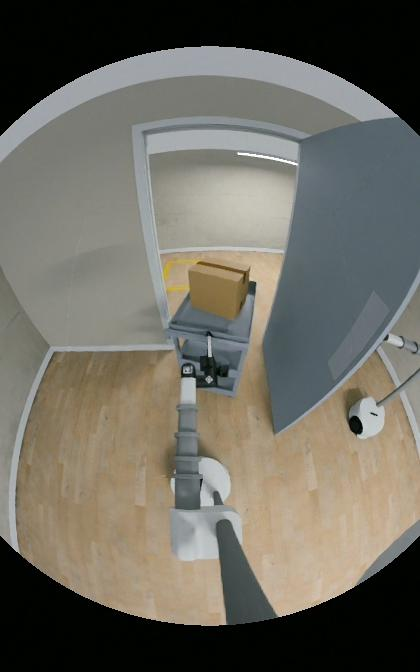

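Call:
move --blocking false --r2 '{"base":{"strafe_m":-0.2},"contact_limits":{"strafe_m":0.3}}' --cameras '[]'

Call:
wait --seconds 6 --cameras '["r2_head_camera"]'

Call:
move --blocking false --r2 '{"base":{"translate_m":0.4,"strafe_m":0.05},"contact_limits":{"translate_m":0.4}}' --cameras '[]'

Call:
wait --seconds 6 --cameras '["r2_head_camera","r2_head_right_camera"]'

Scene clock: 795.77 s.
move: r2 moving
r1: as last shown
r1.base_tilt: forward=-1.5 right=+1.2
r1.lidar_m: 0.89 0.95 4.09 4.72 2.51 1.22 0.97 0.95 1.07 1.08 1.08 1.16
r1.servo_current: wrist_yaw_rad=78(91) wrist_pitch_rad=33(46) wrist_roll_rad=59(59) gripper_m=59(72)
r1.contact_limits: translate_m 0.8
r1.wrist_depth_mm: - - - 164 208 180 - / - - - 164 209 181 160 / - - - 169 211 179 161 / - - - 163 212 180 162 / - - - 167 218 181 162 / - - 183 166 203 182 163 / - 155 - 163 204 179 163
r2.base_odometry: x=-3.081 y=-0.893 heading=-2.957
r2.turned_by_wheels: +0.002
r2.turned_by_imu: +0.003
r2.base_tilt: forward=-0.7 right=+0.0
r2.lidar_m: 0.70 1.37 1.89 2.14 2.24 3.05 - 3.72 2.68 1.32 0.65 0.68
r2.base_status: strafe_m moving
r2.joint_positions: lift_m=+0.684 arm_m=+0.295 wrist_yaw_rad=+0.007 wrist_pitch_rad=+0.001 wrist_roll_rad=+1.569 gripper_m=-0.034
r2.joint_status: not commanded
r2.measured_speeds: translate_m=+0.000 strafe_m=-0.141 rotate_rad=+0.004 lift_m=+0.000 arm_m=+0.000 wrist_yaw_rad=+0.054 wrist_pitch_rad=+0.000 wrist_roll_rad=+0.000
r2.motor_effort: lift_m=+20(20) arm_m=+5(5) wheel_0=+23(23) wheel_1=-4(11) wheel_2=+0(8)
r2.servo_current: wrist_yaw_rad=59(59) wrist_pitch_rad=39(39) wrist_roll_rad=65(65) gripper_m=59(72)
r2.contact_limits: strafe_m 0.3
r2.hand_pose: x=+0.7548 y=-0.0853 z=+0.8617 quat_wxyz=(+0.708, +0.706, +0.003, +0.002) (m; r2's base frame)
r2.wrist_depth_mm: - - - 127 180 - - / - 455 407 129 188 - - / - 404 404 138 198 - - / - 449 442 147 212 - - / - - 496 154 223 - - / - - 188 166 177 1756 - / - - - - - - 477
pictures: none
No camera images: "cameras" was empty.

Scene clock: 796.60 s.
earlier move: r2 contact_stop
r1.base_odometry: x=-2.643 y=-2.109 heading=+0.773
r1.turned_by_wheels: +0.000
r1.turned_by_imu: +0.000
r1.base_tilt: forward=-1.5 right=+1.2
r1.lidar_m: 0.87 0.97 4.14 4.71 2.49 1.21 0.96 0.95 1.05 1.11 1.09 1.16
r1.base_status: not commanded
r1.joint_positions: lift_m=+0.820 arm_m=+0.549 wrist_yaw_rad=+1.012 wrist_pitch_rad=+0.001 wrist_roll_rad=-0.002 gripper_m=-0.037
r1.joint_status: not commanded
r1.measured_speeds: all 0
r1.motor_effort: lift_m=+23(23) arm_m=-3(4) wheel_0=+25(25) wheel_1=+9(10) wheel_2=+19(20)
r1.servo_current: wrist_yaw_rad=78(91) wrist_pitch_rad=39(46) wrist_roll_rad=46(65) gripper_m=59(72)
r1.contact_limits: translate_m 0.8
r1.hand_pose: x=+0.9467 y=+0.1981 z=+0.9976 quat_wxyz=(+0.875, -0.001, +0.000, +0.485) (m; r1's base frame)
r1.wrist_depth_mm: - - - 164 208 181 - / - - - 164 208 181 160 / - - - 169 211 179 160 / - - - 163 212 180 162 / - - - 167 218 180 163 / - - 183 166 202 181 163 / - 155 - 163 205 178 163
r2.base_odometry: x=-3.086 y=-0.843 heading=-2.921
r2.turned_by_wheels: +0.035
r2.turned_by_imu: +0.035
r2.base_tilt: forward=-0.7 right=+0.1
r2.lidar_m: 0.69 1.42 1.97 2.21 2.35 3.23 - 3.51 2.61 1.25 0.63 0.67
r2.base_status: strafe_m contact_stop (by the wheels' count: -0.086 of -0.200)
r2.joint_positions: lift_m=+0.684 arm_m=+0.295 wrist_yaw_rad=+0.001 wrist_pitch_rad=+0.001 wrist_roll_rad=+1.569 gripper_m=-0.034
r2.joint_status: not commanded
r2.measured_speeds: all 0
r2.on_its_own: the wheels are slack since a contact_stop
r2.motor_effort: lift_m=+20(20) arm_m=+4(5) wheel_0=+0(26) wheel_1=+0(11) wheel_2=+0(8)
r2.servo_current: wrist_yaw_rad=33(65) wrist_pitch_rad=46(46) wrist_roll_rad=52(65) gripper_m=65(72)
r2.contact_limits: strafe_m 0.3
r2.hand_pose: x=+0.7543 y=-0.0872 z=+0.8617 quat_wxyz=(+0.708, +0.706, +0.001, +0.000) (m; r2's base frame)
r2.wrist_depth_mm: - - - 131 185 - - / - 480 421 136 193 - - / - 413 407 142 205 - - / - 462 445 152 216 - - / - - 496 160 225 - - / - - 185 168 178 1756 - / - - - - - - 477
wait: 0.83 of 6 s (r2 has come to rest)
pictures: r2_head_camera
Images, in order (width x height): r2_head_camera 420x560.

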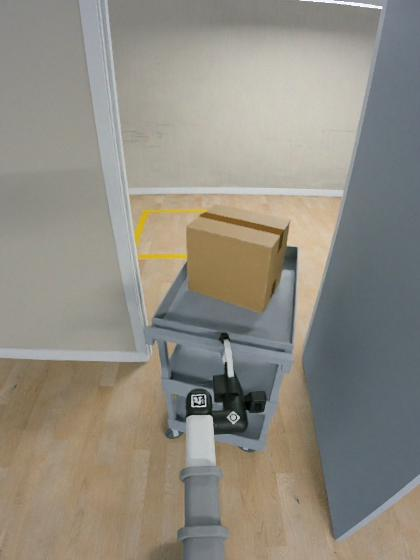

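not run: a stop that you did not command came earlier in this reply.

not run: a stop that you did not command came earlier in this reply.

Call:
move --blocking false --r2 '{"base":{"strafe_m":-0.16},"contact_limits":{"strafe_m":0.6}}' --cameras '[]'

Call:
wait --seconds 6 --cameras '["r2_head_camera","r2_head_right_camera"]'

Scene clock: 800.70 s.
move: r2 moving
r1: as last shown
r1.base_tilt: forward=-1.5 right=+1.3
r1.lidar_m: 0.92 0.98 4.10 4.72 2.51 1.23 0.97 0.94 1.06 1.11 1.10 1.14
r1.motor_effort: lift_m=+23(23) arm_m=-4(4) wheel_0=+25(25) wheel_1=+9(10) wheel_2=+19(20)
r1.servo_current: wrist_yaw_rad=72(85) wrist_pitch_rad=39(46) wrist_roll_rad=52(78) gripper_m=65(65)
r1.contact_limits: translate_m 0.8
r1.wrist_depth_mm: - - - 164 208 180 - / - - - 164 208 181 160 / - - - 169 211 180 161 / - - - 163 212 180 163 / - - - 167 217 181 163 / - - 183 167 203 181 163 / - 155 - 163 206 178 163
r2.base_odometry: x=-3.094 y=-0.808 heading=-2.920
r2.turned_by_wheels: +0.002
r2.turned_by_imu: +0.003
r2.base_tilt: forward=-0.7 right=+0.1
r2.lidar_m: 0.71 1.38 2.00 2.24 2.35 3.31 - 3.45 2.58 1.23 0.61 0.69
r2.base_status: strafe_m moving
r2.joint_positions: lift_m=+0.684 arm_m=+0.295 wrist_yaw_rad=+0.008 wrist_pitch_rad=+0.001 wrist_roll_rad=+1.569 gripper_m=-0.034
r2.joint_status: not commanded
r2.measured_speeds: translate_m=-0.001 strafe_m=-0.139 rotate_rad=+0.006 lift_m=+0.000 arm_m=+0.000 wrist_yaw_rad=+0.015 wrist_pitch_rad=+0.000 wrist_roll_rad=+0.000
r2.motor_effort: lift_m=+20(20) arm_m=+4(4) wheel_0=+27(27) wheel_1=-4(9) wheel_2=+0(1)
r2.servo_current: wrist_yaw_rad=59(59) wrist_pitch_rad=39(46) wrist_roll_rad=39(65) gripper_m=65(72)
r2.contact_limits: strafe_m 0.6
r2.hand_pose: x=+0.7550 y=-0.0851 z=+0.8617 quat_wxyz=(+0.708, +0.706, +0.003, +0.002) (m; r2's base frame)
r2.wrist_depth_mm: - - - - 181 - - / - 480 430 133 191 - - / - 404 407 141 203 - - / - 452 442 148 214 - - / - - 492 156 224 - - / - - 187 167 176 1756 - / - - - - - - 480
pictures: none
No camera images: "cameras" was empty.

Scene clock: 801.97 s.
earlier move: r2 done
r1.base_odometry: x=-2.643 y=-2.109 heading=+0.773
r1.turned_by_wheels: +0.000
r1.turned_by_imu: +0.000
r1.base_tilt: forward=-1.5 right=+1.2
r1.lidar_m: 0.88 0.97 4.10 4.71 2.53 1.24 0.98 0.95 1.05 1.13 1.08 1.14
r1.base_status: not commanded
r1.joint_positions: lift_m=+0.820 arm_m=+0.549 wrist_yaw_rad=+1.012 wrist_pitch_rad=+0.001 wrist_roll_rad=-0.002 gripper_m=-0.037
r1.joint_status: not commanded
r1.measured_speeds: all 0
r1.motor_effort: lift_m=+22(23) arm_m=-4(4) wheel_0=+25(25) wheel_1=+9(10) wheel_2=+19(20)
r1.servo_current: wrist_yaw_rad=85(98) wrist_pitch_rad=39(52) wrist_roll_rad=46(78) gripper_m=59(72)
r1.contact_limits: translate_m 0.8
r1.hand_pose: x=+0.9467 y=+0.1981 z=+0.9976 quat_wxyz=(+0.875, -0.001, +0.000, +0.485) (m; r1's base frame)
r1.wrist_depth_mm: - - 759 164 208 180 - / - - 750 163 209 181 160 / - - 741 168 211 179 161 / - - 759 163 213 180 162 / - - 759 167 217 181 162 / - - 183 166 202 181 163 / - 155 759 163 205 178 163
r2.base_odometry: x=-3.121 y=-0.687 heading=-2.921
r2.turned_by_wheels: -0.001
r2.turned_by_imu: +0.000
r2.base_tilt: forward=-0.7 right=+0.0
r2.lidar_m: 0.70 1.45 1.98 2.37 2.49 3.50 - 3.28 2.46 1.14 0.53 0.59
r2.base_status: done
r2.joint_positions: lift_m=+0.684 arm_m=+0.295 wrist_yaw_rad=+0.003 wrist_pitch_rad=+0.001 wrist_roll_rad=+1.569 gripper_m=-0.034
r2.joint_status: not commanded
r2.measured_speeds: all 0
r2.motor_effort: lift_m=+20(20) arm_m=+4(4) wheel_0=+4(27) wheel_1=+0(9) wheel_2=+1(2)
r2.servo_current: wrist_yaw_rad=52(65) wrist_pitch_rad=39(46) wrist_roll_rad=52(65) gripper_m=65(72)
r2.contact_limits: strafe_m 0.6
r2.hand_pose: x=+0.7546 y=-0.0864 z=+0.8617 quat_wxyz=(+0.708, +0.706, +0.002, +0.001) (m; r2's base frame)
r2.wrist_depth_mm: - - - 147 202 1618 - / - - - 151 208 778 - / - 418 415 155 214 - - / - 445 442 160 221 - - / - - 469 167 228 - - / - - 185 170 178 - - / - - - - 242 1499 504
wait: 1.27 of 6 s (r2 has come to rest)
pictures: r2_head_camera, r2_head_right_camera
Images, in order (width x height): r2_head_camera 420x560, r2_head_right_camera 420x672.

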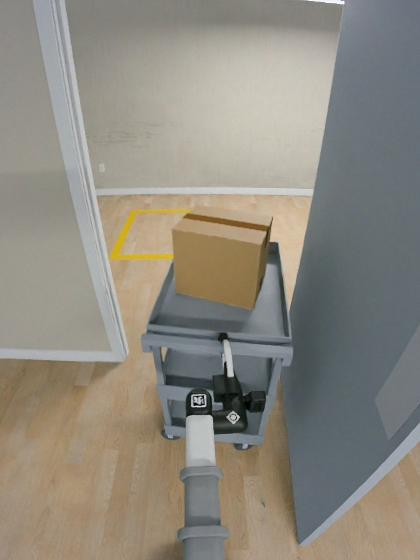

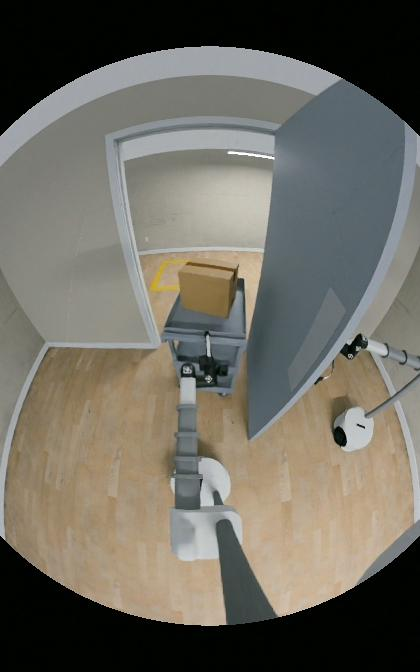

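Call:
move --blocking false --r2 '{"base":{"translate_m":0.3,"strafe_m":-0.06},"contact_limits":{"translate_m":0.5}}' --cameras '[]'

Call:
wait --seconds 6 --cameras '["r2_head_camera","r2_head_right_camera"]'

Scene clock: 813.50 s.
move: r2 moving
r1: as last shown
r1.base_tilt: forward=-1.6 right=+1.2
r1.lidar_m: 0.88 0.97 4.12 4.74 2.50 1.23 0.97 0.95 1.08 1.11 1.11 1.15
r1.motor_effort: lift_m=+23(23) arm_m=-4(4) wheel_0=+25(25) wheel_1=+9(9) wheel_2=+20(20)
r1.servo_current: wrist_yaw_rad=85(85) wrist_pitch_rad=46(46) wrist_roll_rad=39(65) gripper_m=65(72)
r1.contact_limits: translate_m 0.8
r1.wrist_depth_mm: - - 750 164 208 180 - / - - 741 163 208 181 160 / - - 741 169 211 179 161 / - - 759 163 212 180 162 / - - 715 167 218 181 163 / - - 183 167 204 181 163 / - 155 732 163 204 178 163
r2.base_odometry: x=-3.153 y=-0.688 heading=-2.921
r2.turned_by_wheels: +0.000
r2.turned_by_imu: +0.001
r2.base_tilt: forward=-0.7 right=+0.0
r2.lidar_m: 0.69 1.41 1.92 2.36 2.50 3.51 - 3.25 2.46 1.04 0.48 0.55
r2.base_status: translate_m moving; strafe_m moving
r2.joint_positions: lift_m=+0.684 arm_m=+0.295 wrist_yaw_rad=-0.003 wrist_pitch_rad=+0.001 wrist_roll_rad=+1.569 gripper_m=-0.034
r2.joint_status: not commanded
r2.measured_speeds: translate_m=+0.122 strafe_m=-0.023 rotate_rad=-0.009 lift_m=+0.000 arm_m=+0.000 wrist_yaw_rad=-0.046 wrist_pitch_rad=+0.000 wrist_roll_rad=+0.000
r2.motor_effort: lift_m=+20(20) arm_m=+4(4) wheel_0=+14(17) wheel_1=+9(11) wheel_2=-20(20)
r2.servo_current: wrist_yaw_rad=46(52) wrist_pitch_rad=39(46) wrist_roll_rad=52(52) gripper_m=65(72)
r2.contact_limits: translate_m 0.5
r2.hand_pose: x=+0.7541 y=-0.0882 z=+0.8617 quat_wxyz=(+0.708, +0.706, +0.000, -0.001) (m; r2's base frame)
r2.wrist_depth_mm: - - - 147 203 1576 - / - - - 150 208 759 - / - 427 415 153 213 - - / - 436 430 158 218 - - / - 466 459 161 223 - - / - - 183 166 179 - - / - - - - 232 1618 -
pictures: none
No camera images: "cameras" was empty.

Scene clock: 815.47 s.
earlier move: r2 done
r1.base_odometry: x=-2.643 y=-2.109 heading=+0.773
r1.turned_by_wheels: +0.000
r1.turned_by_imu: +0.000
r1.base_tilt: forward=-1.5 right=+1.3
r1.lidar_m: 0.90 0.98 4.12 4.70 2.48 1.22 0.94 0.95 1.05 1.11 1.11 1.16
r1.base_status: not commanded
r1.joint_positions: lift_m=+0.820 arm_m=+0.549 wrist_yaw_rad=+1.012 wrist_pitch_rad=+0.001 wrist_roll_rad=-0.002 gripper_m=-0.037
r1.joint_status: not commanded
r1.measured_speeds: all 0
r1.motor_effort: lift_m=+23(23) arm_m=-4(4) wheel_0=+25(25) wheel_1=+9(10) wheel_2=+19(20)
r1.servo_current: wrist_yaw_rad=65(85) wrist_pitch_rad=46(59) wrist_roll_rad=52(72) gripper_m=72(78)
r1.contact_limits: translate_m 0.8
r1.hand_pose: x=+0.9467 y=+0.1981 z=+0.9976 quat_wxyz=(+0.875, -0.001, +0.000, +0.485) (m; r1's base frame)
r1.wrist_depth_mm: - - - 164 208 180 - / - - - 164 209 182 160 / - - - 169 211 180 161 / - - - 163 212 180 162 / - - - 166 218 180 163 / - - 183 166 204 181 163 / - 155 - 163 205 178 163
r2.base_odometry: x=-3.427 y=-0.694 heading=-2.921
r2.turned_by_wheels: +0.000
r2.turned_by_imu: -0.002
r2.base_tilt: forward=-0.6 right=+0.1
r2.lidar_m: 0.70 1.18 1.53 2.42 2.55 3.58 - 3.19 2.40 0.32 0.32 0.53
r2.base_status: done
r2.joint_positions: lift_m=+0.684 arm_m=+0.295 wrist_yaw_rad=-0.007 wrist_pitch_rad=+0.001 wrist_roll_rad=+1.569 gripper_m=-0.034
r2.joint_status: not commanded
r2.measured_speeds: all 0
r2.motor_effort: lift_m=+20(20) arm_m=+4(4) wheel_0=-1(17) wheel_1=+2(11) wheel_2=-7(24)
r2.servo_current: wrist_yaw_rad=46(65) wrist_pitch_rad=39(46) wrist_roll_rad=46(59) gripper_m=72(72)
r2.contact_limits: translate_m 0.5
r2.hand_pose: x=+0.7537 y=-0.0894 z=+0.8617 quat_wxyz=(+0.708, +0.706, -0.002, -0.003) (m; r2's base frame)
r2.wrist_depth_mm: - - - - 183 - - / - 399 392 133 193 - - / - 415 413 142 204 - - / - 466 452 150 216 - - / - - 500 160 226 - - / - - 185 168 178 1756 - / - - - - - 1499 469
wait: 1.97 of 6 s (r2 has come to rest)
pictures: r2_head_camera, r2_head_right_camera
Images, in order (width x height): r2_head_camera 420x560, r2_head_right_camera 420x672.

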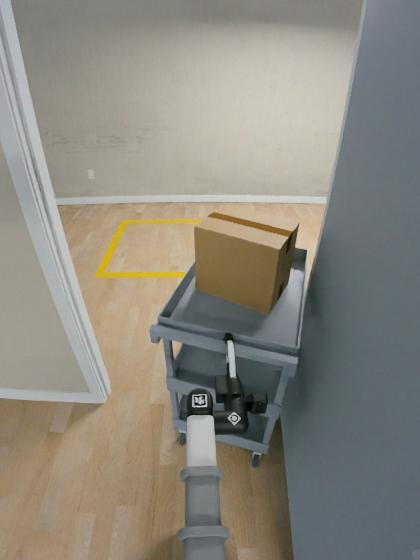

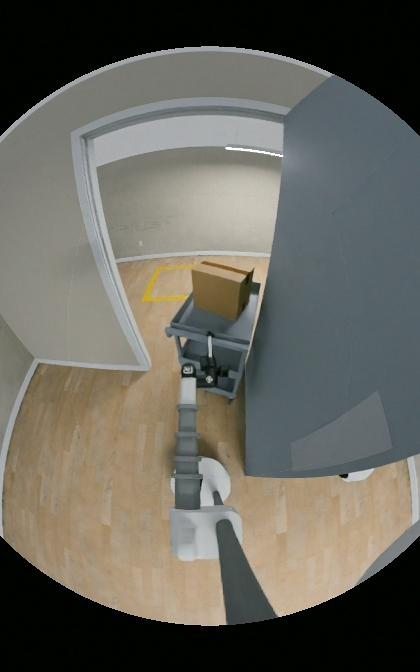

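Call:
move --blocking false --r2 '{"base":{"translate_m":-0.5,"strafe_m":0.16},"contact_limits":{"translate_m":0.5}}' --cameras '[]'

Call:
wait --seconds 6 --cameras '["r2_head_camera"]'

Call:
move --blocking false --r2 '{"base":{"rotate_rad":-0.25},"pace":"slow","contact_limits":{"rotate_rad":0.6}}' --cameras '[]'

Call:
wait --seconds 3 --cameras '["r2_head_camera","r2_head_right_camera"]'

Scene clock: 826.80 s.
move: r2 moving
r1: as last shown
r1.base_tilt: forward=-1.6 right=+1.3
r1.lidar_m: 0.89 0.95 4.13 4.71 2.48 1.21 0.97 0.93 1.06 1.11 1.10 1.15
r1.servo_current: wrist_yaw_rad=72(85) wrist_pitch_rad=46(52) wrist_roll_rad=59(59) gripper_m=65(72)
r1.contact_limits: translate_m 0.8
r1.wrist_depth_mm: - - - 164 208 180 - / - - - 164 209 181 160 / - - - 169 211 180 161 / - - - 163 211 180 162 / - - - 166 218 180 162 / - - 184 166 204 182 163 / - 155 - 163 204 178 164
r2.base_odometry: x=-3.395 y=-0.697 heading=-2.923
r2.turned_by_wheels: -0.001
r2.turned_by_imu: -0.001
r2.base_tilt: forward=-0.6 right=+0.1
r2.lidar_m: 0.68 1.20 1.60 2.40 2.56 3.54 - 3.24 2.40 0.33 0.34 0.55
r2.base_status: translate_m moving; strafe_m moving
r2.joint_positions: lift_m=+0.684 arm_m=+0.295 wrist_yaw_rad=-0.007 wrist_pitch_rad=+0.001 wrist_roll_rad=+1.569 gripper_m=-0.034
r2.joint_status: not commanded
r2.measured_speeds: translate_m=-0.120 strafe_m=+0.040 rotate_rad=+0.001 lift_m=+0.000 arm_m=+0.000 wrist_yaw_rad=+0.000 wrist_pitch_rad=+0.000 wrist_roll_rad=+0.000
r2.motor_effort: lift_m=+20(20) arm_m=-4(4) wheel_0=-17(23) wheel_1=-8(10) wheel_2=+10(14)
r2.servo_current: wrist_yaw_rad=46(59) wrist_pitch_rad=46(46) wrist_roll_rad=46(52) gripper_m=59(72)
r2.contact_limits: translate_m 0.5
r2.hand_pose: x=+0.7537 y=-0.0894 z=+0.8617 quat_wxyz=(+0.708, +0.706, -0.002, -0.003) (m; r2's base frame)
r2.wrist_depth_mm: - - - 131 186 - - / - 462 410 137 195 - - / - 415 410 144 207 - - / - 462 449 153 217 - - / - - 492 162 227 - - / - - 185 169 178 1708 - / - - - - - 1537 473
pictures: none
No camera images: "cameras" was empty.

Scene clock: 829.47 s.
earlier move: r2 done
r1.base_odometry: x=-2.643 y=-2.109 heading=+0.773
r1.turned_by_wheels: +0.000
r1.turned_by_imu: +0.000
r1.base_tilt: forward=-1.5 right=+1.2
r1.lidar_m: 0.91 0.98 1.48 4.71 2.50 1.22 0.97 0.95 1.08 1.11 1.10 1.15
r1.base_status: not commanded
r1.joint_positions: lift_m=+0.820 arm_m=+0.549 wrist_yaw_rad=+1.012 wrist_pitch_rad=+0.001 wrist_roll_rad=-0.002 gripper_m=-0.037
r1.joint_status: not commanded
r1.measured_speeds: all 0
r1.motor_effort: lift_m=+23(23) arm_m=-4(4) wheel_0=+24(25) wheel_1=+9(10) wheel_2=+19(20)
r1.servo_current: wrist_yaw_rad=65(85) wrist_pitch_rad=46(52) wrist_roll_rad=65(72) gripper_m=65(78)
r1.contact_limits: translate_m 0.8
r1.hand_pose: x=+0.9467 y=+0.1981 z=+0.9976 quat_wxyz=(+0.875, -0.001, +0.000, +0.485) (m; r1's base frame)
r1.wrist_depth_mm: - - 946 164 208 180 - / - - 960 163 209 181 160 / - - 960 169 210 180 161 / - - 991 163 212 180 162 / - - 960 166 219 181 163 / - - 182 166 203 182 163 / - 155 946 163 204 178 163
r2.base_odometry: x=-2.904 y=-0.741 heading=-2.921
r2.turned_by_wheels: +0.002
r2.turned_by_imu: +0.003
r2.base_tilt: forward=-0.7 right=+0.0
r2.lidar_m: 0.70 1.57 2.28 2.29 2.42 3.31 - 3.40 2.52 1.34 0.77 0.71
r2.base_status: done
r2.joint_positions: lift_m=+0.684 arm_m=+0.295 wrist_yaw_rad=+0.008 wrist_pitch_rad=+0.001 wrist_roll_rad=+1.569 gripper_m=-0.034
r2.joint_status: not commanded
r2.measured_speeds: all 0
r2.motor_effort: lift_m=+20(20) arm_m=-4(4) wheel_0=+4(24) wheel_1=-2(12) wheel_2=+5(20)
r2.servo_current: wrist_yaw_rad=52(72) wrist_pitch_rad=39(46) wrist_roll_rad=52(65) gripper_m=65(78)
r2.contact_limits: translate_m 0.5
r2.hand_pose: x=+0.7550 y=-0.0852 z=+0.8617 quat_wxyz=(+0.708, +0.706, +0.003, +0.002) (m; r2's base frame)
r2.wrist_depth_mm: - - - 161 219 1661 1182 / - - - 162 221 1576 - / - - 462 165 224 - - / - 439 439 167 228 - - / - 462 459 170 230 842 - / - - 186 171 177 - - / - - - - 236 - -
wait: 2.67 of 6 s (r2 has come to rest)
pictures: r2_head_camera
Images, in order (width x height): r2_head_camera 420x560.

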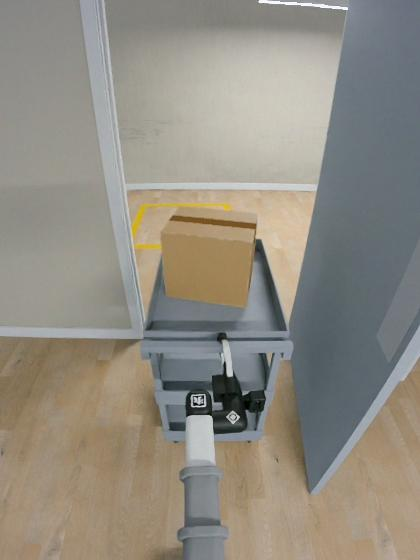

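Scene clock: 829.97 s.
move: r2 moving
r1: as last shown
r1.base_tilt: forward=-1.6 right=+1.2
r1.lidar_m: 0.88 0.96 1.43 4.69 2.48 1.22 0.98 0.96 1.06 1.12 1.07 1.16
r1.motor_effort: lift_m=+23(23) arm_m=-4(4) wheel_0=+24(25) wheel_1=+9(9) wheel_2=+19(20)
r1.servo_current: wrist_yaw_rad=85(85) wrist_pitch_rad=33(46) wrist_roll_rad=52(59) gripper_m=72(72)
r1.contact_limits: translate_m 0.8
r1.wrist_depth_mm: - - 960 164 208 180 - / - - 976 164 209 181 160 / - - 960 169 211 179 161 / - - 976 163 213 180 163 / - - 991 167 217 181 163 / - - 183 166 203 181 163 / - 155 976 163 205 178 163
r2.base_odometry: x=-2.904 y=-0.741 heading=-3.044
r2.turned_by_wheels: -0.123
r2.turned_by_imu: -0.118
r2.base_tilt: forward=-0.6 right=+0.0
r2.lidar_m: 0.67 0.70 2.04 2.27 2.33 3.03 - 3.90 2.63 1.46 1.04 0.69
r2.base_status: rotate_rad moving
r2.joint_positions: lift_m=+0.684 arm_m=+0.295 wrist_yaw_rad=+0.015 wrist_pitch_rad=+0.001 wrist_roll_rad=+1.569 gripper_m=-0.034
r2.joint_status: not commanded
r2.measured_speeds: translate_m=+0.000 strafe_m=+0.000 rotate_rad=-0.489 lift_m=+0.000 arm_m=+0.000 wrist_yaw_rad=+0.014 wrist_pitch_rad=+0.000 wrist_roll_rad=+0.000
r2.motor_effort: lift_m=+20(20) arm_m=+5(5) wheel_0=+17(24) wheel_1=+15(15) wheel_2=+21(21)
r2.servo_current: wrist_yaw_rad=85(91) wrist_pitch_rad=39(46) wrist_roll_rad=46(52) gripper_m=65(72)
r2.contact_limits: rotate_rad 0.6
r2.hand_pose: x=+0.7554 y=-0.0831 z=+0.8617 quat_wxyz=(+0.708, +0.706, +0.006, +0.005) (m; r2's base frame)
r2.wrist_depth_mm: - - - 180 242 250 249 / - - - 179 239 1576 1118 / - - - 177 237 1499 - / - - 433 235 235 842 - / - 445 445 174 233 - - / - 459 187 172 178 - - / - - 466 - 229 - -
pictures: none
No camera images: "cameras" was empty.

Scene clock: 831.30 s.
earlier move: r2 done
r1.base_odometry: x=-2.643 y=-2.109 heading=+0.773
r1.turned_by_wheels: +0.000
r1.turned_by_imu: +0.000
r1.base_tilt: forward=-1.6 right=+1.2
r1.lidar_m: 0.92 1.00 1.51 4.71 2.48 1.22 0.98 0.96 1.07 1.09 1.10 1.15
r1.base_status: not commanded
r1.joint_positions: lift_m=+0.820 arm_m=+0.549 wrist_yaw_rad=+1.012 wrist_pitch_rad=+0.001 wrist_roll_rad=-0.002 gripper_m=-0.037
r1.joint_status: not commanded
r1.measured_speeds: all 0
r1.motor_effort: lift_m=+23(23) arm_m=-4(4) wheel_0=+24(25) wheel_1=+9(10) wheel_2=+19(20)
r1.servo_current: wrist_yaw_rad=72(85) wrist_pitch_rad=39(46) wrist_roll_rad=52(65) gripper_m=65(72)
r1.contact_limits: translate_m 0.8
r1.hand_pose: x=+0.9467 y=+0.1981 z=+0.9976 quat_wxyz=(+0.875, -0.001, +0.000, +0.485) (m; r1's base frame)
r1.wrist_depth_mm: - - 991 164 208 180 - / - - 1008 163 208 181 160 / - - 1025 168 211 179 161 / - - 991 163 212 180 162 / - - 991 167 218 182 163 / - - 183 167 202 181 163 / - 155 991 163 205 178 164
r2.base_odometry: x=-2.904 y=-0.741 heading=+3.112
r2.turned_by_wheels: -0.128
r2.turned_by_imu: -0.124
r2.base_tilt: forward=-0.7 right=+0.1
r2.lidar_m: 0.57 0.67 1.87 2.30 2.29 2.74 - 4.27 2.79 2.47 1.13 0.72
r2.base_status: done
r2.joint_positions: lift_m=+0.684 arm_m=+0.295 wrist_yaw_rad=-0.003 wrist_pitch_rad=+0.001 wrist_roll_rad=+1.569 gripper_m=-0.034
r2.joint_status: not commanded
r2.measured_speeds: all 0
r2.motor_effort: lift_m=+20(20) arm_m=+5(6) wheel_0=-3(24) wheel_1=-1(15) wheel_2=-5(21)
r2.servo_current: wrist_yaw_rad=46(98) wrist_pitch_rad=39(52) wrist_roll_rad=46(59) gripper_m=65(72)
r2.contact_limits: rotate_rad 0.6
r2.hand_pose: x=+0.7539 y=-0.0883 z=+0.8617 quat_wxyz=(+0.708, +0.706, -0.001, -0.001) (m; r2's base frame)
r2.wrist_depth_mm: 377 370 357 258 362 382 377 / - - - 240 306 312 - / - - - 214 290 - - / - - - 200 260 1708 535 / - - - 186 246 778 - / - 430 184 168 177 - - / - - 407 - 213 121 -
wait: 1.33 of 3 s (r2 has come to rest)
pictures: r2_head_camera, r2_head_right_camera
Images, in order (width x height): r2_head_camera 420x560, r2_head_right_camera 420x672.

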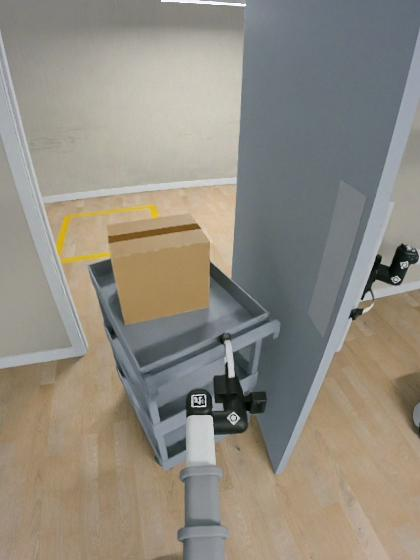

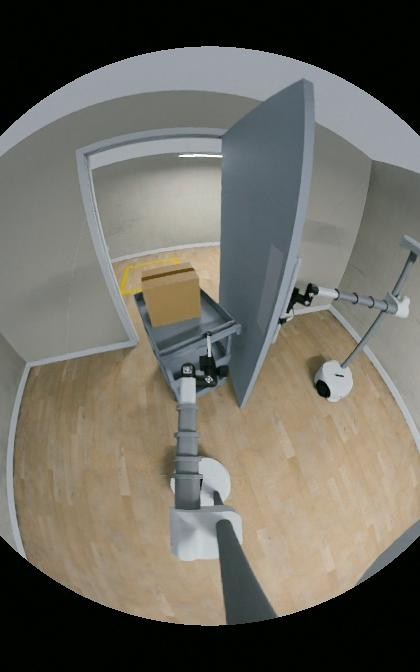

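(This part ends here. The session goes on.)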